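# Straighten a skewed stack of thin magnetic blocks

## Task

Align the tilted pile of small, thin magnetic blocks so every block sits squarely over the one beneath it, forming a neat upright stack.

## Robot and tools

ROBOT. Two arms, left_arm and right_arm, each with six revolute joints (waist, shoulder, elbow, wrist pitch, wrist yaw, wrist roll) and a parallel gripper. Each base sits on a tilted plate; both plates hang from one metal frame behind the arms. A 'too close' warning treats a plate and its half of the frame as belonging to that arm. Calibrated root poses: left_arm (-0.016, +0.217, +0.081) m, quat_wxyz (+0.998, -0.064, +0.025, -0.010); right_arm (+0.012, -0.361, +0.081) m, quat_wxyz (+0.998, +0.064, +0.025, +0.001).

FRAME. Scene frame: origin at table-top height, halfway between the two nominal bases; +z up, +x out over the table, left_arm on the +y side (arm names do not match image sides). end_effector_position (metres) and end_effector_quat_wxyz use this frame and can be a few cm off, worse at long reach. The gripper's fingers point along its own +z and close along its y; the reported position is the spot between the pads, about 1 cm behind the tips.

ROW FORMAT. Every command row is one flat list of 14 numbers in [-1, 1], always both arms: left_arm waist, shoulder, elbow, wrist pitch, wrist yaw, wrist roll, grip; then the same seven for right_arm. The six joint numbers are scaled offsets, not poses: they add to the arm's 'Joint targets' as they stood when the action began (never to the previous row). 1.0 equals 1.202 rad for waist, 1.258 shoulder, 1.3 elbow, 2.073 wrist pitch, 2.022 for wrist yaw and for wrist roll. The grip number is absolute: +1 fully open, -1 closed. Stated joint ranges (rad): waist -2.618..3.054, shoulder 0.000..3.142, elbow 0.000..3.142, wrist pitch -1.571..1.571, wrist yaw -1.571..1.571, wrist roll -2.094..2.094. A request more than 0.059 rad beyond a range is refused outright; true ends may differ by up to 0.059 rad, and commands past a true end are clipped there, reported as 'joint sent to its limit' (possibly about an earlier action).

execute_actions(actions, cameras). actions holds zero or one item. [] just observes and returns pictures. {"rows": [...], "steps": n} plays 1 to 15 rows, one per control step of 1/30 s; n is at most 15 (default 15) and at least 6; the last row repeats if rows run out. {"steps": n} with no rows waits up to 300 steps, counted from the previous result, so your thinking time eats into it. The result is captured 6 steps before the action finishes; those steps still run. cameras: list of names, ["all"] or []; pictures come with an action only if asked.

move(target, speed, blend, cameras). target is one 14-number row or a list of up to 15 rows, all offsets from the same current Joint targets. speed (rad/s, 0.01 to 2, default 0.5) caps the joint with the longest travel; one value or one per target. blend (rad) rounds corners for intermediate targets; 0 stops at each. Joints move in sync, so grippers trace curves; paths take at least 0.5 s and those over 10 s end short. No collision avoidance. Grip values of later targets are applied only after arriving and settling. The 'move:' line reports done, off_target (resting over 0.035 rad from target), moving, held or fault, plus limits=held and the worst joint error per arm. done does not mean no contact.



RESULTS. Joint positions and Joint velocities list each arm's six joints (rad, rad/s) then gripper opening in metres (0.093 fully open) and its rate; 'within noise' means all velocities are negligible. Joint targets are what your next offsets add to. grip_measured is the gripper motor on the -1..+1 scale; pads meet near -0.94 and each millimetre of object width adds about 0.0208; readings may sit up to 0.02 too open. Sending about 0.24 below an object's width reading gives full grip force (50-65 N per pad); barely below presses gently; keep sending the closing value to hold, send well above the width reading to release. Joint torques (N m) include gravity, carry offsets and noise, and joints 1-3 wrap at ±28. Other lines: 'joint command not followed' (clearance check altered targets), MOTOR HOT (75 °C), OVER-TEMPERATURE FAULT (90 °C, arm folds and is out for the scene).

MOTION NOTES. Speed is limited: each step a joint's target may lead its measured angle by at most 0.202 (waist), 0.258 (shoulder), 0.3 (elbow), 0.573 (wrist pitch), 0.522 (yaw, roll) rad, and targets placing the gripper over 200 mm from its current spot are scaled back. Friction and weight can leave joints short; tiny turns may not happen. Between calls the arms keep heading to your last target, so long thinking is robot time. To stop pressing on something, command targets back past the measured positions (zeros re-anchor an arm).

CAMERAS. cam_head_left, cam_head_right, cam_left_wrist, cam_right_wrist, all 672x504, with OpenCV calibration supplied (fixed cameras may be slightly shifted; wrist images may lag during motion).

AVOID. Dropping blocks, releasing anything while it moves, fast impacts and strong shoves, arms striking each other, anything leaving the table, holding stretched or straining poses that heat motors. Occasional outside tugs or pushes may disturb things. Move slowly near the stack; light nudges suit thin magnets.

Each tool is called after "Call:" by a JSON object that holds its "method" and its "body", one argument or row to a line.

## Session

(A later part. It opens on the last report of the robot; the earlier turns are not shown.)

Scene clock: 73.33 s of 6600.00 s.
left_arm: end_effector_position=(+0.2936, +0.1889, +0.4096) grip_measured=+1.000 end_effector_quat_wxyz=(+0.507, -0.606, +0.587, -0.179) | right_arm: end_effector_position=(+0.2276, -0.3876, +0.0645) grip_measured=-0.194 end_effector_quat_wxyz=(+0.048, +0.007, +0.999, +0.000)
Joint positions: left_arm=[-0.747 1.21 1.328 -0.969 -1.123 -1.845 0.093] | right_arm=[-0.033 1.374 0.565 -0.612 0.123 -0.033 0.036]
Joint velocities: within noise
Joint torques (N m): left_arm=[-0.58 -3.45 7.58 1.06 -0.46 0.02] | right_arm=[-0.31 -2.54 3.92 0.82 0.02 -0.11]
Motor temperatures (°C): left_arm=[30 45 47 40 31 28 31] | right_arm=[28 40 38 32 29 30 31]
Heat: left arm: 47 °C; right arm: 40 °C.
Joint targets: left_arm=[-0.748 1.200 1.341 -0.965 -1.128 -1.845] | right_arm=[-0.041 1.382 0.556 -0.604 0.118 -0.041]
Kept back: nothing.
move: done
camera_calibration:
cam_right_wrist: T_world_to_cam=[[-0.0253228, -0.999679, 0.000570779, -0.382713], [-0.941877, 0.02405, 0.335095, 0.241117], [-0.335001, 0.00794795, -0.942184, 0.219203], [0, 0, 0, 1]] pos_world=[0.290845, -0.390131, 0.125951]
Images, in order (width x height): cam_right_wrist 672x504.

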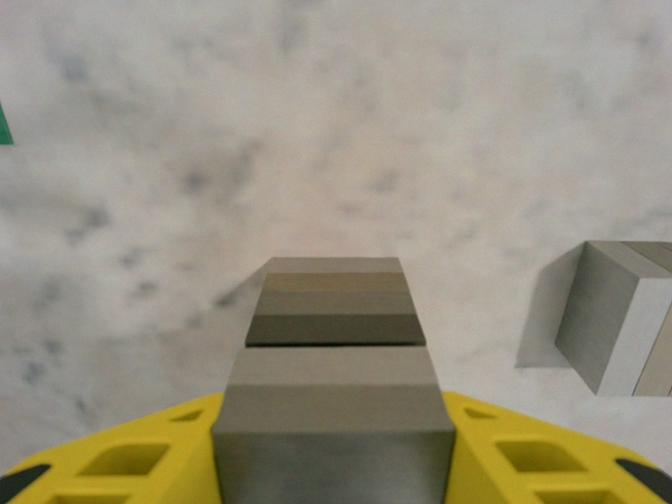

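Call:
{"method": "move", "body": {
  "target": [0,0,0,0,0,0,1,-0.0031,0.0024,-0.01,0.0063,0,0.0109,-0.42],
  "speed": 0.06,
  "cameras": ["cam_right_wrist"]
}}

Call:
{"method": "zoom_image", "body": {
  "camera": "cam_right_wrist",
  "region": [225, 320, 285, 380]
}}

Call:
{"method": "zoom_image", "body": {
  "camera": "cam_right_wrist",
  "region": [385, 320, 445, 380]
}}

Scene clock: 85.57 s of 6600.00 s.
left_arm: end_effector_position=(+0.2936, +0.1889, +0.4096) grip_measured=+1.000 end_effector_quat_wxyz=(+0.507, -0.606, +0.587, -0.179) | right_arm: end_effector_position=(+0.2260, -0.3881, +0.0620) grip_measured=-0.194 end_effector_quat_wxyz=(+0.048, +0.012, +0.999, +0.000)
Joint positions: left_arm=[-0.747 1.21 1.328 -0.969 -1.123 -1.845 0.093] | right_arm=[-0.036 1.374 0.553 -0.598 0.123 -0.027 0.036]
Joint velocities: within noise
Joint torques (N m): left_arm=[-0.59 -3.44 7.64 1.07 -0.45 0.02] | right_arm=[-0.31 -2.18 3.79 0.8 0.03 0.03]
Motor temperatures (°C): left_arm=[30 45 47 40 31 28 31] | right_arm=[28 39 38 32 28 30 31]
Heat: left arm: 47 °C; right arm: 39 °C.
Joint targets: left_arm=[-0.748 1.200 1.341 -0.965 -1.128 -1.845] | right_arm=[-0.045 1.385 0.543 -0.591 0.118 -0.019]
Kept back: nothing.
move: done
camera_calibration:
cam_right_wrist: T_world_to_cam=[[-0.0345582, -0.999403, 0.000273426, -0.380989], [-0.941834, 0.032659, 0.334487, 0.243809], [-0.334296, 0.0113017, -0.9424, 0.217419], [0, 0, 0, 1]] pos_world=[0.289144, -0.391181, 0.123449]
Images, in order (width x height): cam_right_wrist 672x504.

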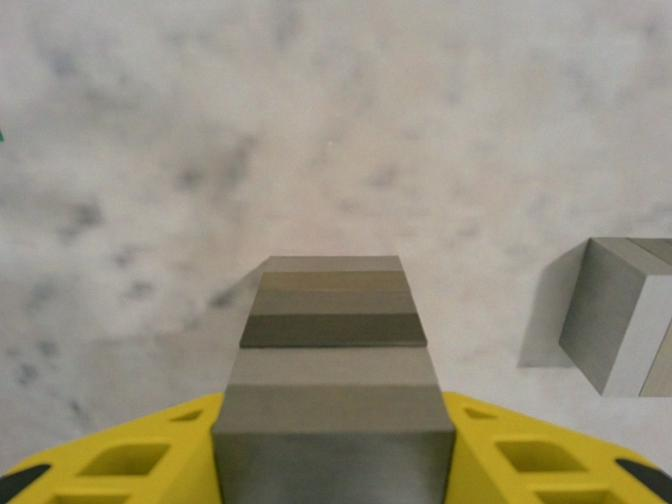

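Scaled by 8.400 from the camera's 672x504 image, which has a finer 960x720 frame.

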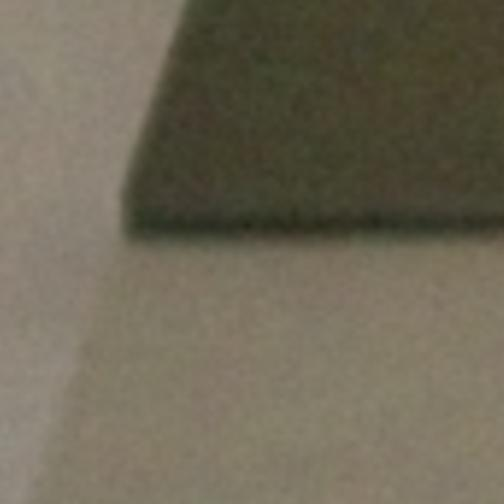

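Scaled by 8.400 from the camera's 672x504 image, which has a finer 960x720 frame.

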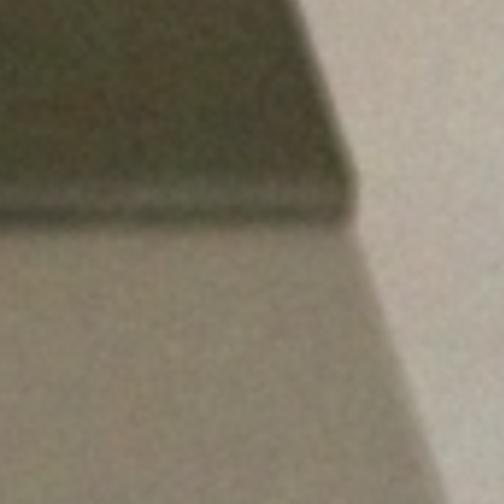

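Call:
{"method": "move", "body": {
  "target": [0,0,0,0,0,0,1,-0.0005,0.0052,-0.0008,0.0031,0,0,-0.42],
  "speed": 0.03,
  "cameras": ["cam_right_wrist"]
}}

Call:
{"method": "zoom_image", "body": {
  "camera": "cam_right_wrist",
  "region": [225, 320, 285, 380]
}}

Call:
{"method": "zoom_image", "body": {
  "camera": "cam_right_wrist",
  "region": [385, 320, 445, 380]
}}

Scene clock: 86.70 s of 6600.00 s.
left_arm: end_effector_position=(+0.2936, +0.1889, +0.4096) grip_measured=+1.000 end_effector_quat_wxyz=(+0.507, -0.606, +0.587, -0.179) | right_arm: end_effector_position=(+0.2260, -0.3880, +0.0616) grip_measured=-0.194 end_effector_quat_wxyz=(+0.047, +0.012, +0.999, +0.000)
Joint positions: left_arm=[-0.747 1.21 1.328 -0.969 -1.123 -1.845 0.093] | right_arm=[-0.036 1.376 0.553 -0.597 0.123 -0.027 0.036]
Joint velocities: within noise
Joint torques (N m): left_arm=[-0.59 -3.44 7.49 1.07 -0.49 0.02] | right_arm=[-0.43 -1.87 3.67 0.87 0.05 0.02]
Motor temperatures (°C): left_arm=[30 45 47 40 31 28 31] | right_arm=[28 39 38 32 28 30 31]
Heat: left arm: 47 °C; right arm: 39 °C.
Joint targets: left_arm=[-0.748 1.200 1.341 -0.965 -1.128 -1.845] | right_arm=[-0.046 1.392 0.542 -0.585 0.118 -0.019]
Kept back: nothing.
move: done
camera_calibration:
cam_right_wrist: T_world_to_cam=[[-0.0348417, -0.999393, 0.000234038, -0.380869], [-0.941572, 0.0329044, 0.335201, 0.244001], [-0.335005, 0.0114586, -0.942147, 0.217278], [0, 0, 0, 1]] pos_world=[0.289263, -0.391156, 0.123007]
Images, in order (width x height): cam_right_wrist 672x504.

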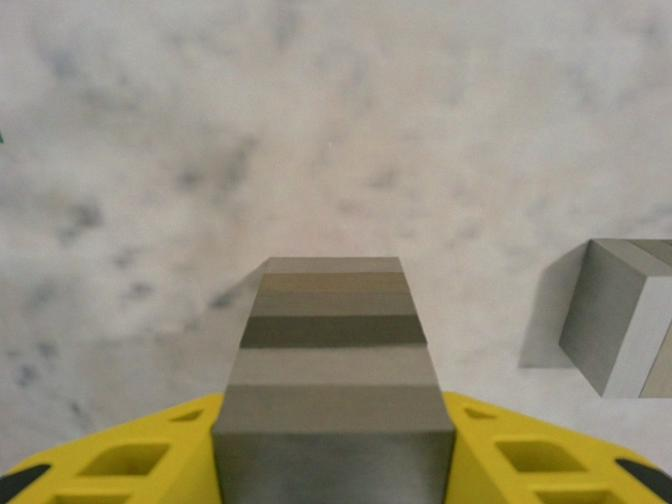

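Scaled by 8.400 from the camera's 672x504 image, which has a finer 960x720 frame.

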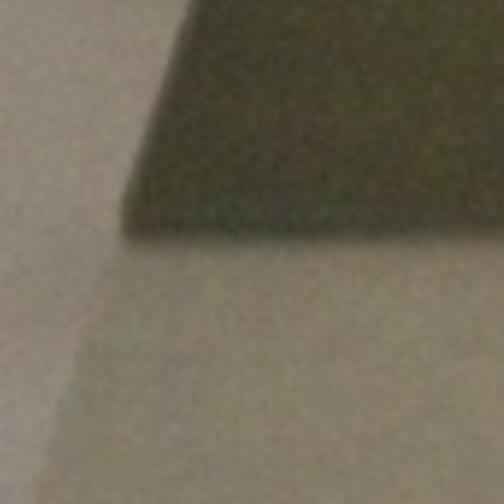

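Scaled by 8.400 from the camera's 672x504 image, which has a finer 960x720 frame.

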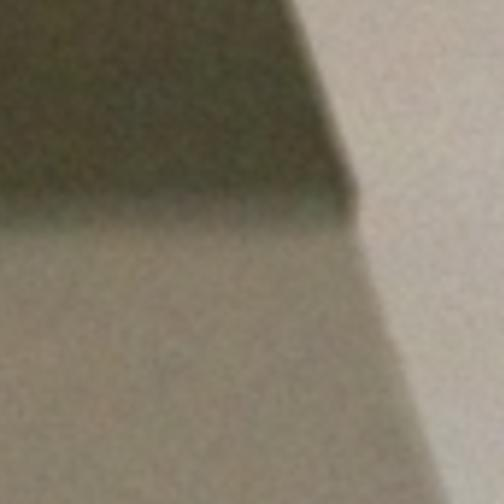

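Call:
{"method": "move", "body": {
  "target": [0,0,0,0,0,0,1,0,0.0024,-0.0023,0.002,0,0,-0.42],
  "speed": 0.03,
  "cameras": ["cam_right_wrist"]
}}

Call:
{"method": "zoom_image", "body": {
  "camera": "cam_right_wrist",
  "region": [230, 240, 440, 400]
}}

Scene clock: 87.70 s of 6600.00 s.
left_arm: end_effector_position=(+0.2936, +0.1889, +0.4096) grip_measured=+1.000 end_effector_quat_wxyz=(+0.507, -0.606, +0.587, -0.179) | right_arm: end_effector_position=(+0.2259, -0.3880, +0.0614) grip_measured=-0.194 end_effector_quat_wxyz=(+0.047, +0.012, +0.999, +0.000)
Joint positions: left_arm=[-0.747 1.21 1.328 -0.969 -1.123 -1.845 0.093] | right_arm=[-0.036 1.378 0.553 -0.597 0.123 -0.026 0.036]
Joint velocities: within noise
Joint torques (N m): left_arm=[-0.66 -3.3 7.69 1.06 -0.44 0.02] | right_arm=[-0.36 -1.81 3.47 0.9 0.06 0.04]
Motor temperatures (°C): left_arm=[30 45 47 40 31 28 31] | right_arm=[28 39 38 32 28 30 31]
Heat: left arm: 47 °C; right arm: 39 °C.
Joint targets: left_arm=[-0.748 1.200 1.341 -0.965 -1.128 -1.845] | right_arm=[-0.046 1.395 0.539 -0.581 0.118 -0.019]
Kept back: nothing.
move: done
camera_calibration:
cam_right_wrist: T_world_to_cam=[[-0.0350772, -0.999385, 0.000193765, -0.380782], [-0.941183, 0.0330996, 0.336271, 0.243856], [-0.336071, 0.0116131, -0.941765, 0.217304], [0, 0, 0, 1]] pos_world=[0.289186, -0.391143, 0.122721]
Images, in order (width x height): cam_right_wrist 672x504.

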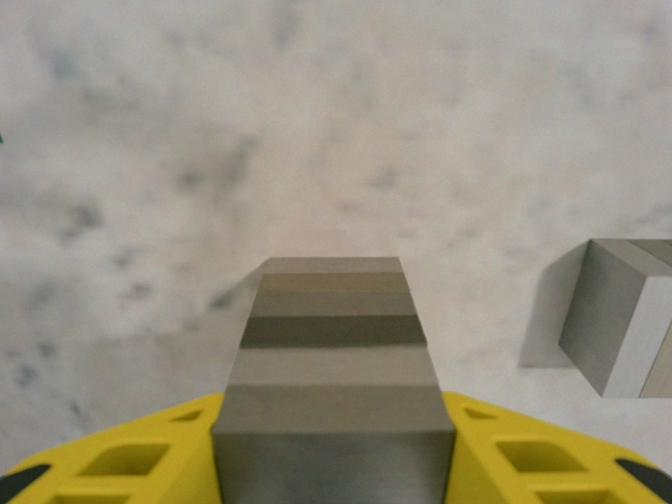

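Scaled by 2.400 from the camera's 672x504 image, which has a finer 960x720 frame.

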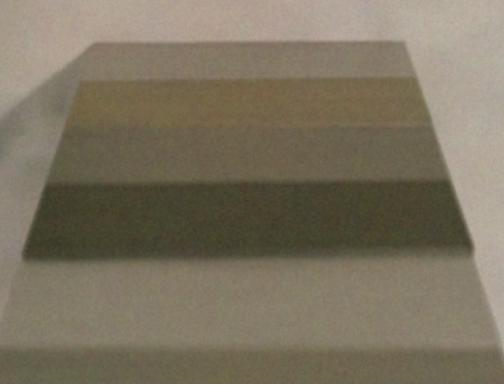

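Call:
{"method": "move", "body": {
  "target": [0,0,0,0,0,0,1,0,-0.006,0.0015,-0.003,0,0,-0.42],
  "speed": 0.03,
  "cameras": []
}}

Call:
{"method": "execute_actions", "body": {
  "actions": [
    {"rows":[[0,0,0,0,0,0,1,0,0,0,0,0,0,-0.40],[0,0,0,0,0,0,1,0,0,0,0,0,0,-0.37],[0,0,0,0,0,0,1,0,0,0,0,0,0,-0.34],[0,0,0,0,0,0,1,0,0,0,0,0,0,-0.31],[0,0,0,0,0,0,1,0,0,0,0,0,0,-0.29],[0,0,0,0,0,0,1,0,0,0,0,0,0,-0.27],[0,0,0,0,0,0,1,0,0,0,0,0,0,-0.25],[0,0,0,0,0,0,1,0,0,0,0,0,0,-0.235],[0,0,0,0,0,0,1,0,0,0,0,0,0,-0.22],[0,0,0,0,0,0,1,0,0,0,0,0,0,-0.21],[0,0,0,0,0,0,1,0,0,0,0,0,0,-0.20],[0,0,0,0,0,0,1,0,0,0,0,0,0,-0.19],[0,0,0,0,0,0,1,0,0,0,0,0,0,-0.18],[0,0,0,0,0,0,1,0,0,0,0,0,0,-0.17],[0,0,0,0,0,0,1,0,0,0,0,0,0,-0.16]],"steps":15}
  ]
}}

Call:
{"method": "execute_actions", "body": {
  "actions": [
    {"rows":[[0,0,0,0,0,0,1,0,0,0,0,0,0,-0.14],[0,0,0,0,0,0,1,0,0,0,0,0,0,-0.12],[0,0,0,0,0,0,1,0,0,0,0,0,0,-0.1],[0,0,0,0,0,0,1,0,0,0,0,0,0,-0.07],[0,0,0,0,0,0,1,0,0,0,0,0,0,-0.04],[0,0,0,0,0,0,1,0,0,0,0,0,0,0],[0,0,0,0,0,0,1,0,0,0,0,0,0,0.04],[0,0,0,0,0,0,1,0,0,0,0,0,0,0.08],[0,0,0,0,0,0,1,0,0,0,0,0,0,0.12],[0,0,0,0,0,0,1,0,0,0,0,0,0,0.16],[0,0,0,0,0,0,1,0,0,0,0,0,0,0.2],[0,0,0,0,0,0,1,0,0,0,0,0,0,0.24],[0,0,0,0,0,0,1,0,0,0,0,0,0,0.28],[0,0,0,0,0,0,1,0,0,0,0,0,0,0.32],[0,0,0,0,0,0,1,0,0,0,0,0,0,0.35]],"steps":15}
  ]
}}

Call:
{"method": "wait", "body": {
  "seconds": 0.3,
  "cameras": ["cam_right_wrist"]
}}

Scene clock: 89.13 s of 6600.00 s.
left_arm: end_effector_position=(+0.2936, +0.1889, +0.4096) grip_measured=+1.000 end_effector_quat_wxyz=(+0.507, -0.606, +0.587, -0.179) | right_arm: end_effector_position=(+0.2259, -0.3880, +0.0614) grip_measured=-0.194 end_effector_quat_wxyz=(+0.047, +0.012, +0.999, +0.000)
Joint positions: left_arm=[-0.747 1.21 1.328 -0.969 -1.123 -1.845 0.093] | right_arm=[-0.036 1.378 0.553 -0.597 0.123 -0.026 0.036]
Joint velocities: within noise
Joint torques (N m): left_arm=[-0.55 -3.44 7.75 1.06 -0.44 0.01] | right_arm=[-0.44 -2.4 3.66 0.85 0.05 0.07]
Motor temperatures (°C): left_arm=[30 45 47 40 31 28 31] | right_arm=[28 39 38 32 28 30 31]
Heat: left arm: 47 °C; right arm: 39 °C.
Joint targets: left_arm=[-0.748 1.200 1.341 -0.965 -1.128 -1.845] | right_arm=[-0.046 1.388 0.541 -0.587 0.118 -0.019]
Kept back: nothing.
move: done
No camera images: "cameras" was empty.

Scene clock: 89.43 s of 6600.00 s.
left_arm: end_effector_position=(+0.2936, +0.1889, +0.4096) grip_measured=+1.000 end_effector_quat_wxyz=(+0.507, -0.606, +0.587, -0.179) | right_arm: end_effector_position=(+0.2259, -0.3880, +0.0614) grip_measured=-0.194 end_effector_quat_wxyz=(+0.047, +0.012, +0.999, +0.000)
Joint positions: left_arm=[-0.747 1.21 1.328 -0.969 -1.123 -1.845 0.093] | right_arm=[-0.036 1.378 0.553 -0.597 0.123 -0.026 0.036]
Joint velocities: within noise
Joint torques (N m): left_arm=[-0.57 -3.37 7.72 1.06 -0.45 0.02] | right_arm=[-0.32 -2.35 3.75 0.81 0.06 0.04]
Motor temperatures (°C): left_arm=[30 45 47 40 31 28 31] | right_arm=[28 39 38 32 28 30 31]
Heat: left arm: 47 °C; right arm: 39 °C.
Joint targets: left_arm=[-0.748 1.200 1.341 -0.965 -1.128 -1.845] | right_arm=[-0.046 1.388 0.541 -0.587 0.118 -0.019]
Steps of this call (1-9: this action's first 9). Readings (joint positions of left_arm | right_arm):
1: [-0.747 1.210 1.328 -0.969 -1.123 -1.845] | [-0.036 1.378 0.553 -0.597 0.123 -0.026]
2: [-0.747 1.210 1.328 -0.969 -1.123 -1.845] | [-0.036 1.378 0.553 -0.597 0.123 -0.026]
4: [-0.747 1.210 1.328 -0.969 -1.123 -1.845] | [-0.036 1.378 0.553 -0.597 0.123 -0.026]
8: [-0.747 1.210 1.328 -0.969 -1.123 -1.845] | [-0.036 1.378 0.553 -0.597 0.123 -0.026]
9: the state above

Scene clock: 89.93 s of 6600.00 s.
left_arm: end_effector_position=(+0.2936, +0.1889, +0.4096) grip_measured=+1.000 end_effector_quat_wxyz=(+0.507, -0.606, +0.587, -0.179) | right_arm: end_effector_position=(+0.2264, -0.3880, +0.0614) grip_measured=+0.097 end_effector_quat_wxyz=(+0.048, +0.012, +0.999, +0.000)
Joint positions: left_arm=[-0.747 1.21 1.328 -0.969 -1.123 -1.845 0.093] | right_arm=[-0.036 1.378 0.553 -0.595 0.123 -0.026 0.05]
Joint velocities: left_arm=[within noise] | right_arm=[-0.007 0.012 0.002 -0.081 0.007 0.066 0.048]
Joint torques (N m): left_arm=[-0.62 -3.37 7.56 1.08 -0.47 0.02] | right_arm=[-0.46 -2.36 3.58 0.78 0.06 0.02]
Motor temperatures (°C): left_arm=[30 45 47 40 31 28 31] | right_arm=[28 39 38 32 28 30 31]
Heat: left arm: 47 °C; right arm: 39 °C.
Joint targets: left_arm=[-0.748 1.200 1.341 -0.965 -1.128 -1.845] | right_arm=[-0.046 1.388 0.541 -0.587 0.118 -0.019]
Steps of this call (1-6: your previous action's last 6; 7-15: this action's first 9). Readings (joint positions of left_arm | right_arm):
7: [-0.747 1.210 1.328 -0.969 -1.123 -1.845] | [-0.036 1.378 0.553 -0.597 0.123 -0.026]
8: [-0.747 1.210 1.328 -0.969 -1.123 -1.845] | [-0.036 1.378 0.553 -0.597 0.123 -0.026]
10: [-0.747 1.210 1.328 -0.969 -1.123 -1.845] | [-0.036 1.378 0.553 -0.597 0.123 -0.026]
14: [-0.747 1.210 1.328 -0.969 -1.123 -1.845] | [-0.036 1.378 0.553 -0.595 0.123 -0.026]
15: the state above

Scene clock: 90.43 s of 6600.00 s.
left_arm: end_effector_position=(+0.2936, +0.1889, +0.4096) grip_measured=+1.000 end_effector_quat_wxyz=(+0.507, -0.606, +0.587, -0.179) | right_arm: end_effector_position=(+0.2267, -0.3880, +0.0614) grip_measured=+0.348 end_effector_quat_wxyz=(+0.049, +0.012, +0.999, +0.000)
Joint positions: left_arm=[-0.747 1.21 1.328 -0.969 -1.123 -1.845 0.093] | right_arm=[-0.036 1.378 0.553 -0.593 0.123 -0.026 0.062]
Joint velocities: within noise
Joint torques (N m): left_arm=[-0.57 -3.41 7.64 1.06 -0.47 0.02] | right_arm=[-0.25 -2.4 3.7 0.78 0.04 0.05]
Motor temperatures (°C): left_arm=[30 45 47 40 31 28 31] | right_arm=[28 39 38 32 28 30 31]
Heat: left arm: 47 °C; right arm: 39 °C.
Joint targets: left_arm=[-0.748 1.200 1.341 -0.965 -1.128 -1.845] | right_arm=[-0.046 1.388 0.541 -0.587 0.118 -0.019]
Steps of this call (1-6: your previous action's last 6; 7-15: toward your last target). Readings (joint positions of left_arm | right_arm):
1: [-0.747 1.210 1.328 -0.969 -1.123 -1.845] | [-0.036 1.378 0.553 -0.595 0.123 -0.026]
2: [-0.747 1.210 1.328 -0.969 -1.123 -1.845] | [-0.036 1.378 0.553 -0.594 0.123 -0.026]
4: [-0.747 1.210 1.328 -0.969 -1.123 -1.845] | [-0.036 1.378 0.553 -0.594 0.123 -0.026]
8: [-0.747 1.210 1.328 -0.969 -1.123 -1.845] | [-0.036 1.378 0.553 -0.594 0.123 -0.026]
15: the state above
All arms were judged still, so your last target was given up. Each gripper or tool keeps its last command.
camera_calibration:
cam_right_wrist: T_world_to_cam=[[-0.0358886, -0.999356, 0.000168574, -0.380599], [-0.942295, 0.0338956, 0.333062, 0.245363], [-0.332853, 0.0117943, -0.942905, 0.217066], [0, 0, 0, 1]] pos_world=[0.289797, -0.39123, 0.123015]
Images, in order (width x height): cam_right_wrist 672x504.

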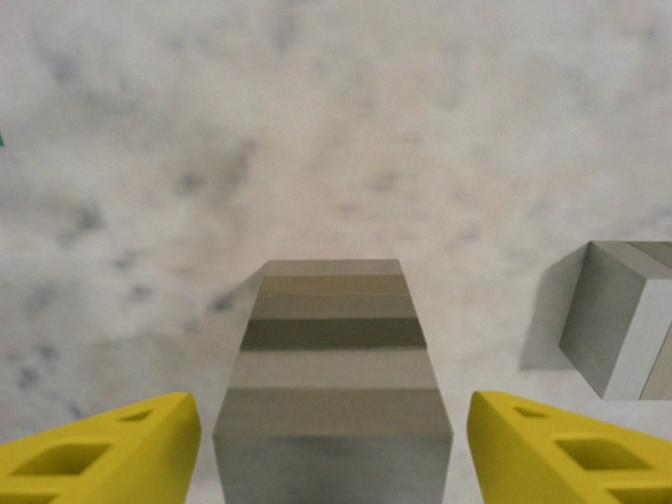

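Call:
{"method": "move", "body": {
  "target": [0,0,0,0,0,0,1,-0.0132,0.0781,-0.0431,0.0754,0,-0.0188,0.35],
  "speed": 0.25,
  "cameras": ["cam_right_wrist"]
}}

Scene clock: 92.30 s of 6600.00 s.
left_arm: end_effector_position=(+0.2936, +0.1889, +0.4096) grip_measured=+1.000 end_effector_quat_wxyz=(+0.507, -0.606, +0.587, -0.179) | right_arm: end_effector_position=(+0.2274, -0.3882, +0.0346) grip_measured=+0.348 end_effector_quat_wxyz=(+0.049, +0.009, +0.999, -0.002)
Joint positions: left_arm=[-0.747 1.21 1.328 -0.969 -1.123 -1.845 0.093] | right_arm=[-0.053 1.474 0.497 -0.437 0.123 -0.049 0.062]
Joint velocities: within noise
Joint torques (N m): left_arm=[-0.47 -3.36 7.6 1.07 -0.44 0.05] | right_arm=[-0.32 -2.51 3.07 0.83 0.04 -0.11]
Motor temperatures (°C): left_arm=[30 45 47 40 31 28 31] | right_arm=[28 39 38 32 28 30 31]
Heat: left arm: 47 °C; right arm: 39 °C.
Joint targets: left_arm=[-0.748 1.200 1.341 -0.965 -1.128 -1.845] | right_arm=[-0.062 1.486 0.485 -0.430 0.118 -0.057]
Kept back: nothing.
move: done
camera_calibration:
cam_right_wrist: T_world_to_cam=[[-0.0297962, -0.999551, 0.00327687, -0.382294], [-0.94292, 0.0291956, 0.331738, 0.253331], [-0.331684, 0.00679472, -0.943366, 0.189801], [0, 0, 0, 1]] pos_world=[0.290434, -0.390808, 0.0962649]
Images, in order (width x height): cam_right_wrist 672x504.

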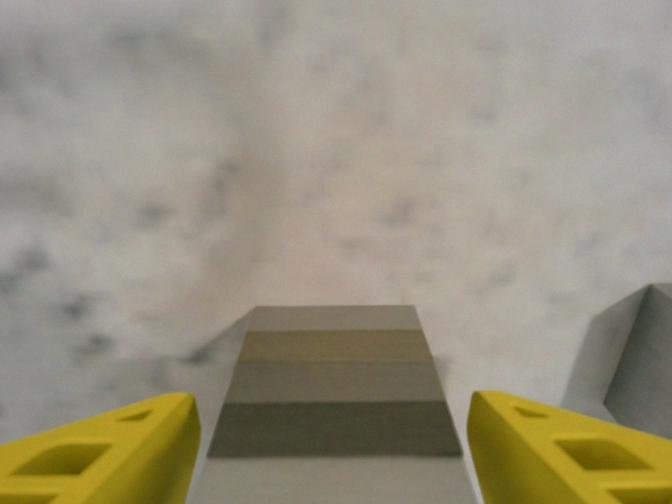

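Close in y on the whole stack.

Call:
{"method": "execute_actions", "body": {
  "actions": [
    {"rows":[[0,0,0,0,0,0,1,0,0,0,0,0,0,0.32],[0,0,0,0,0,0,1,0,0,0,0,0,0,0.29],[0,0,0,0,0,0,1,0,0,0,0,0,0,0.26],[0,0,0,0,0,0,1,0,0,0,0,0,0,0.23],[0,0,0,0,0,0,1,0,0,0,0,0,0,0.2],[0,0,0,0,0,0,1,0,0,0,0,0,0,0.17],[0,0,0,0,0,0,1,0,0,0,0,0,0,0.14],[0,0,0,0,0,0,1,0,0,0,0,0,0,0.11],[0,0,0,0,0,0,1,0,0,0,0,0,0,0.08],[0,0,0,0,0,0,1,0,0,0,0,0,0,0.05],[0,0,0,0,0,0,1,0,0,0,0,0,0,0.03],[0,0,0,0,0,0,1,0,0,0,0,0,0,0.01],[0,0,0,0,0,0,1,0,0,0,0,0,0,-0.01],[0,0,0,0,0,0,1,0,0,0,0,0,0,-0.03],[0,0,0,0,0,0,1,0,0,0,0,0,0,-0.05]],"steps":15}
  ]
}}

Call:
{"method": "execute_actions", "body": {
  "actions": [
    {"rows":[[0,0,0,0,0,0,1,0,0,0,0,0,0,-0.065],[0,0,0,0,0,0,1,0,0,0,0,0,0,-0.08],[0,0,0,0,0,0,1,0,0,0,0,0,0,-0.095],[0,0,0,0,0,0,1,0,0,0,0,0,0,-0.11],[0,0,0,0,0,0,1,0,0,0,0,0,0,-0.125],[0,0,0,0,0,0,1,0,0,0,0,0,0,-0.14],[0,0,0,0,0,0,1,0,0,0,0,0,0,-0.155],[0,0,0,0,0,0,1,0,0,0,0,0,0,-0.17],[0,0,0,0,0,0,1,0,0,0,0,0,0,-0.185],[0,0,0,0,0,0,1,0,0,0,0,0,0,-0.2],[0,0,0,0,0,0,1,0,0,0,0,0,0,-0.22],[0,0,0,0,0,0,1,0,0,0,0,0,0,-0.245],[0,0,0,0,0,0,1,0,0,0,0,0,0,-0.27],[0,0,0,0,0,0,1,0,0,0,0,0,0,-0.295],[0,0,0,0,0,0,1,0,0,0,0,0,0,-0.32]],"steps":15}
  ]
}}

Call:
{"method": "wait", "body": {
  "seconds": 0.6,
  "cameras": ["cam_right_wrist"]
}}

Scene clock: 93.30 s of 6600.00 s.
left_arm: end_effector_position=(+0.2936, +0.1889, +0.4096) grip_measured=+1.000 end_effector_quat_wxyz=(+0.507, -0.606, +0.587, -0.179) | right_arm: end_effector_position=(+0.2275, -0.3882, +0.0346) grip_measured=+0.101 end_effector_quat_wxyz=(+0.049, +0.009, +0.999, -0.002)
Joint positions: left_arm=[-0.747 1.21 1.328 -0.969 -1.123 -1.845 0.093] | right_arm=[-0.053 1.474 0.497 -0.437 0.123 -0.049 0.05]
Joint velocities: left_arm=[within noise] | right_arm=[-0.012 -0.007 -0.012 0.051 -0.007 0.037 -0.042]
Joint torques (N m): left_arm=[-0.57 -3.33 7.66 1.05 -0.44 0.03] | right_arm=[-0.29 -2.65 2.99 0.82 0.05 -0.13]
Motor temperatures (°C): left_arm=[30 45 47 40 31 28 31] | right_arm=[28 39 38 32 28 30 31]
Heat: left arm: 47 °C; right arm: 39 °C.
Joint targets: left_arm=[-0.748 1.200 1.341 -0.965 -1.128 -1.845] | right_arm=[-0.062 1.486 0.485 -0.431 0.118 -0.057]
Steps of this call (1-21: nothing new was sent; 22-30: this action's first 9). Readings (joint positions of left_arm | right_arm):
22: [-0.747 1.210 1.328 -0.969 -1.123 -1.845] | [-0.053 1.474 0.497 -0.437 0.123 -0.049]
23: [-0.747 1.210 1.328 -0.969 -1.123 -1.845] | [-0.053 1.474 0.497 -0.437 0.123 -0.049]
25: [-0.747 1.210 1.328 -0.969 -1.123 -1.845] | [-0.053 1.474 0.497 -0.437 0.123 -0.049]
29: [-0.747 1.210 1.328 -0.969 -1.123 -1.845] | [-0.053 1.474 0.497 -0.437 0.123 -0.049]
30: the state above

Scene clock: 93.80 s of 6600.00 s.
left_arm: end_effector_position=(+0.2936, +0.1889, +0.4096) grip_measured=+1.000 end_effector_quat_wxyz=(+0.507, -0.606, +0.587, -0.179) | right_arm: end_effector_position=(+0.2276, -0.3882, +0.0346) grip_measured=-0.134 end_effector_quat_wxyz=(+0.050, +0.009, +0.999, -0.002)
Joint positions: left_arm=[-0.747 1.21 1.328 -0.969 -1.123 -1.845 0.093] | right_arm=[-0.053 1.474 0.497 -0.437 0.123 -0.049 0.039]
Joint velocities: left_arm=[within noise] | right_arm=[0.017 -0.027 0.017 0.007 0.081 -0.007 -0.008]
Joint torques (N m): left_arm=[-0.61 -3.48 7.5 1.05 -0.48 0.03] | right_arm=[-0.32 -2.59 3.14 0.81 0.06 -0.08]
Motor temperatures (°C): left_arm=[30 45 47 40 31 28 31] | right_arm=[28 39 38 32 28 30 31]
Heat: left arm: 47 °C; right arm: 39 °C.
Joint targets: left_arm=[-0.748 1.200 1.341 -0.965 -1.128 -1.845] | right_arm=[-0.062 1.486 0.485 -0.431 0.118 -0.057]
Steps of this call (1-6: your previous action's last 6; 7-15: this action's first 9). Readings (joint positions of left_arm | right_arm):
7: [-0.747 1.210 1.328 -0.969 -1.123 -1.845] | [-0.053 1.474 0.497 -0.437 0.123 -0.049]
8: [-0.747 1.210 1.328 -0.969 -1.123 -1.845] | [-0.053 1.474 0.497 -0.437 0.123 -0.049]
10: [-0.747 1.210 1.328 -0.969 -1.123 -1.845] | [-0.053 1.474 0.497 -0.437 0.123 -0.049]
14: [-0.747 1.210 1.328 -0.969 -1.123 -1.845] | [-0.053 1.474 0.497 -0.437 0.123 -0.049]
15: the state above

Scene clock: 94.60 s of 6600.00 s.
left_arm: end_effector_position=(+0.2936, +0.1889, +0.4096) grip_measured=+1.000 end_effector_quat_wxyz=(+0.507, -0.606, +0.587, -0.179) | right_arm: end_effector_position=(+0.2276, -0.3882, +0.0346) grip_measured=-0.186 end_effector_quat_wxyz=(+0.050, +0.009, +0.999, -0.002)
Joint positions: left_arm=[-0.747 1.21 1.328 -0.969 -1.123 -1.845 0.093] | right_arm=[-0.053 1.474 0.497 -0.437 0.123 -0.049 0.036]
Joint velocities: within noise
Joint torques (N m): left_arm=[-0.57 -3.41 7.54 1.07 -0.47 0.02] | right_arm=[-0.29 -2.61 3.04 0.8 0.06 -0.09]
Motor temperatures (°C): left_arm=[30 45 47 40 31 28 31] | right_arm=[28 39 38 32 28 30 31]
Heat: left arm: 47 °C; right arm: 39 °C.
Joint targets: left_arm=[-0.748 1.200 1.341 -0.965 -1.128 -1.845] | right_arm=[-0.062 1.486 0.485 -0.431 0.118 -0.057]
Steps of this call (1-6: your previous action's last 6; 7-15: toward your last target; 16-24: nothing new was sent). Readings (joint positions of left_arm | right_arm):
1: [-0.747 1.210 1.328 -0.969 -1.123 -1.845] | [-0.053 1.474 0.497 -0.437 0.123 -0.049]
2: [-0.747 1.210 1.328 -0.969 -1.123 -1.845] | [-0.053 1.474 0.497 -0.437 0.123 -0.049]
4: [-0.747 1.210 1.328 -0.969 -1.123 -1.845] | [-0.053 1.474 0.497 -0.437 0.123 -0.049]
8: [-0.747 1.210 1.328 -0.969 -1.123 -1.845] | [-0.053 1.474 0.497 -0.437 0.123 -0.049]
24: the state above
All arms were judged still, so your last target was given up. Each gripper or tool keeps its last command.
camera_calibration:
cam_right_wrist: T_world_to_cam=[[-0.029135, -0.99957, 0.00337152, -0.382462], [-0.943188, 0.0286082, 0.331025, 0.253355], [-0.330979, 0.00646443, -0.943616, 0.189599], [0, 0, 0, 1]] pos_world=[0.290572, -0.390771, 0.0963308]
Images, in order (width x height): cam_right_wrist 672x504.

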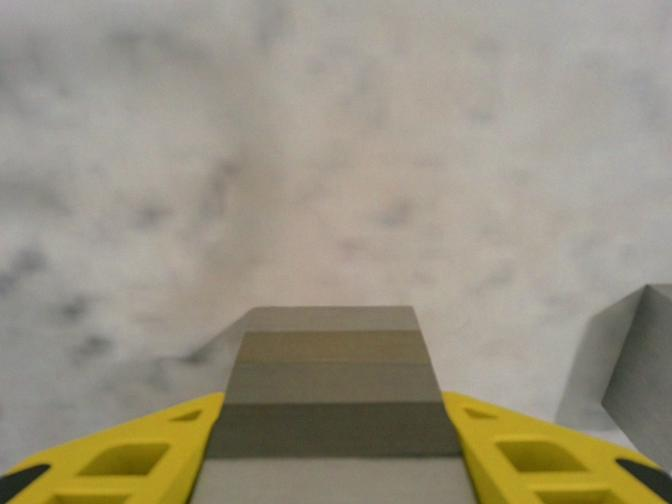

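Call:
{"method": "execute_actions", "body": {
  "actions": [
    {"rows":[[0,0,0,0,0,0,1,0,0,0,0,0,0,-0.31],[0,0,0,0,0,0,1,0,0,0,0,0,0,-0.295],[0,0,0,0,0,0,1,0,0,0,0,0,0,-0.28],[0,0,0,0,0,0,1,0,0,0,0,0,0,-0.265],[0,0,0,0,0,0,1,0,0,0,0,0,0,-0.25],[0,0,0,0,0,0,1,0,0,0,0,0,0,-0.235],[0,0,0,0,0,0,1,0,0,0,0,0,0,-0.22],[0,0,0,0,0,0,1,0,0,0,0,0,0,-0.21],[0,0,0,0,0,0,1,0,0,0,0,0,0,-0.20],[0,0,0,0,0,0,1,0,0,0,0,0,0,-0.19],[0,0,0,0,0,0,1,0,0,0,0,0,0,-0.18],[0,0,0,0,0,0,1,0,0,0,0,0,0,-0.165],[0,0,0,0,0,0,1,0,0,0,0,0,0,-0.15],[0,0,0,0,0,0,1,0,0,0,0,0,0,-0.13],[0,0,0,0,0,0,1,0,0,0,0,0,0,-0.11]],"steps":15}
  ]
}}

Call:
{"method": "execute_actions", "body": {
  "actions": [
    {"rows":[[0,0,0,0,0,0,1,0,0,0,0,0,0,-0.08],[0,0,0,0,0,0,1,0,0,0,0,0,0,-0.05],[0,0,0,0,0,0,1,0,0,0,0,0,0,-0.02],[0,0,0,0,0,0,1,0,0,0,0,0,0,0.01],[0,0,0,0,0,0,1,0,0,0,0,0,0,0.04],[0,0,0,0,0,0,1,0,0,0,0,0,0,0.07],[0,0,0,0,0,0,1,0,0,0,0,0,0,0.1],[0,0,0,0,0,0,1,0,0,0,0,0,0,0.13],[0,0,0,0,0,0,1,0,0,0,0,0,0,0.16],[0,0,0,0,0,0,1,0,0,0,0,0,0,0.19],[0,0,0,0,0,0,1,0,0,0,0,0,0,0.22],[0,0,0,0,0,0,1,0,0,0,0,0,0,0.25],[0,0,0,0,0,0,1,0,0,0,0,0,0,0.28],[0,0,0,0,0,0,1,0,0,0,0,0,0,0.32],[0,0,0,0,0,0,1,0,0,0,0,0,0,0.35]],"steps":15}
  ]
}}

Call:
{"method": "move", "body": {
  "target": [0,0,0,0,0,0,1,0.0478,-0.1682,0.1322,-0.1815,0,0.026,0.35],
  "speed": 0.5,
  "cameras": ["cam_right_wrist"]
}}

Call:
{"method": "zoom_image", "body": {
  "camera": "cam_right_wrist",
  "region": [230, 220, 440, 380]
}}

Scene clock: 95.77 s of 6600.00 s.
left_arm: end_effector_position=(+0.2936, +0.1889, +0.4096) grip_measured=+1.000 end_effector_quat_wxyz=(+0.507, -0.606, +0.587, -0.179) | right_arm: end_effector_position=(+0.2276, -0.3882, +0.0346) grip_measured=-0.191 end_effector_quat_wxyz=(+0.050, +0.009, +0.999, -0.002)
Joint positions: left_arm=[-0.747 1.21 1.328 -0.969 -1.123 -1.845 0.093] | right_arm=[-0.053 1.474 0.497 -0.437 0.123 -0.049 0.036]
Joint velocities: within noise
Joint torques (N m): left_arm=[-0.65 -3.43 7.75 1.05 -0.47 0.04] | right_arm=[-0.38 -2.48 3.15 0.79 0.02 -0.09]
Motor temperatures (°C): left_arm=[30 45 47 40 31 28 31] | right_arm=[28 39 38 32 28 30 31]
Heat: left arm: 47 °C; right arm: 39 °C.
Joint targets: left_arm=[-0.748 1.200 1.341 -0.965 -1.128 -1.845] | right_arm=[-0.062 1.486 0.485 -0.431 0.118 -0.057]
Steps of this call (1-26: nothing new was sent; 27-35: this action's first 9). Readings (joint positions of left_arm | right_arm):
27: [-0.747 1.210 1.328 -0.969 -1.123 -1.845] | [-0.053 1.474 0.497 -0.437 0.123 -0.049]
28: [-0.747 1.210 1.328 -0.969 -1.123 -1.845] | [-0.053 1.474 0.497 -0.437 0.123 -0.049]
30: [-0.747 1.210 1.328 -0.969 -1.123 -1.845] | [-0.053 1.474 0.497 -0.437 0.123 -0.049]
34: [-0.747 1.210 1.328 -0.969 -1.123 -1.845] | [-0.053 1.474 0.497 -0.437 0.123 -0.049]
35: the state above

Scene clock: 96.27 s of 6600.00 s.
left_arm: end_effector_position=(+0.2936, +0.1889, +0.4096) grip_measured=+1.000 end_effector_quat_wxyz=(+0.507, -0.606, +0.587, -0.179) | right_arm: end_effector_position=(+0.2277, -0.3882, +0.0346) grip_measured=+0.140 end_effector_quat_wxyz=(+0.050, +0.009, +0.999, -0.002)
Joint positions: left_arm=[-0.747 1.21 1.328 -0.969 -1.123 -1.845 0.093] | right_arm=[-0.053 1.474 0.497 -0.436 0.123 -0.049 0.052]
Joint velocities: left_arm=[within noise] | right_arm=[0.002 0.002 -0.007 -0.022 -0.066 -0.11 0.04]
Joint torques (N m): left_arm=[-0.57 -3.44 7.6 1.08 -0.44 0.02] | right_arm=[-0.35 -2.62 2.97 0.83 0.02 -0.1]
Motor temperatures (°C): left_arm=[30 45 47 40 31 28 31] | right_arm=[28 39 38 32 28 30 31]
Heat: left arm: 47 °C; right arm: 39 °C.
Joint targets: left_arm=[-0.748 1.200 1.341 -0.965 -1.128 -1.845] | right_arm=[-0.062 1.486 0.485 -0.431 0.118 -0.057]
Steps of this call (1-6: your previous action's last 6; 7-15: this action's first 9). Readings (joint positions of left_arm | right_arm):
7: [-0.747 1.210 1.328 -0.969 -1.123 -1.845] | [-0.053 1.474 0.497 -0.437 0.123 -0.049]
8: [-0.747 1.210 1.328 -0.969 -1.123 -1.845] | [-0.053 1.474 0.497 -0.437 0.123 -0.049]
10: [-0.747 1.210 1.328 -0.969 -1.123 -1.845] | [-0.053 1.474 0.497 -0.436 0.123 -0.049]
14: [-0.747 1.210 1.328 -0.969 -1.123 -1.845] | [-0.053 1.474 0.497 -0.436 0.123 -0.049]
15: the state above

Scene clock: 98.20 s of 6600.00 s.
left_arm: end_effector_position=(+0.2936, +0.1889, +0.4096) grip_measured=+1.000 end_effector_quat_wxyz=(+0.507, -0.606, +0.587, -0.179) | right_arm: end_effector_position=(+0.2251, -0.3871, +0.0944) grip_measured=+0.348 end_effector_quat_wxyz=(+0.047, +0.007, +0.999, +0.001)
Joint positions: left_arm=[-0.747 1.21 1.328 -0.969 -1.123 -1.845 0.093] | right_arm=[-0.013 1.287 0.635 -0.773 0.123 -0.012 0.062]
Joint velocities: within noise
Joint torques (N m): left_arm=[-0.61 -3.41 7.57 1.06 -0.45 0.04] | right_arm=[1.32 -4 6.61 0.31 0.05 0.07]
Motor temperatures (°C): left_arm=[30 45 47 40 31 28 31] | right_arm=[28 39 38 32 28 30 31]
Heat: left arm: 47 °C; right arm: 39 °C.
Joint targets: left_arm=[-0.748 1.200 1.341 -0.965 -1.128 -1.845] | right_arm=[-0.004 1.274 0.657 -0.807 0.118 -0.004]
Kept back: nothing.
move: done
camera_calibration:
cam_right_wrist: T_world_to_cam=[[-0.0253196, -0.999677, -0.00237964, -0.381971], [-0.941451, 0.0230442, 0.33636, 0.228097], [-0.336196, 0.0107568, -0.94173, 0.247837], [0, 0, 0, 1]] pos_world=[0.288393, -0.38977, 0.155764]
Images, in order (width x height): cam_right_wrist 672x504.

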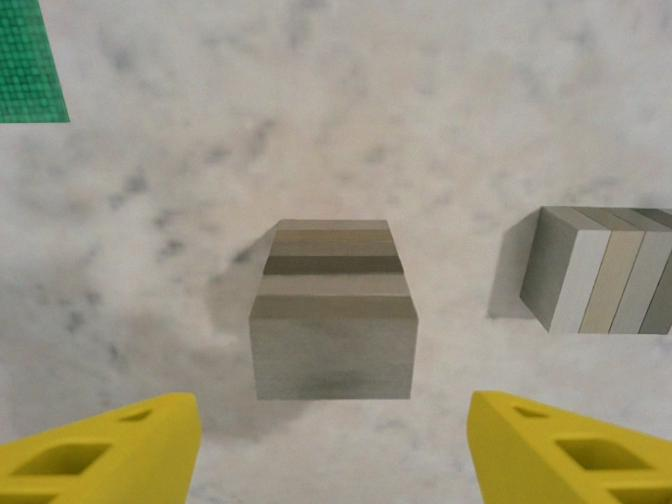

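Scaled by 2.400 from the camera's 672x504 image, which has a finer 960x720 frame.

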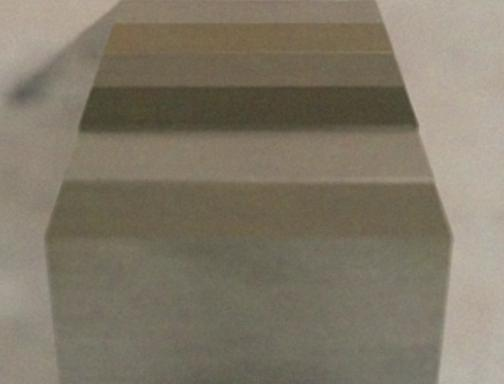

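Call:
{"method": "zoom_image", "body": {
  "camera": "cam_right_wrist",
  "region": [240, 210, 330, 330]
}}

Call:
{"method": "zoom_image", "body": {
  "camera": "cam_right_wrist",
  "region": [335, 210, 425, 330]
}}

Scaled by 4.200 from the camera's 672x504 image, which has a finer 960x720 frame.

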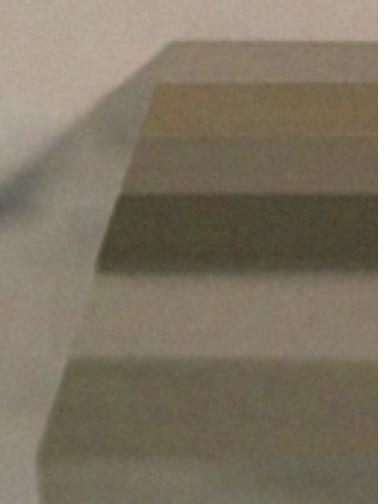

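Scaled by 4.200 from the camera's 672x504 image, which has a finer 960x720 frame.

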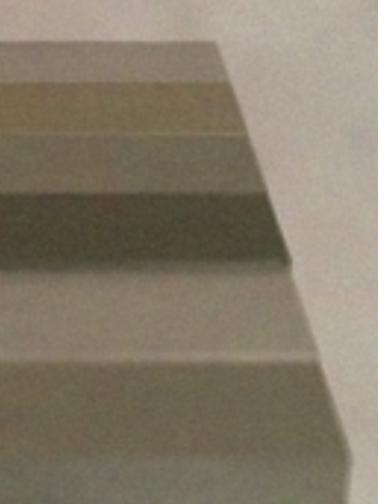

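Call:
{"method": "finished_scene", "body": {
  "scene": 2
}}

The scene is finished: the task was done.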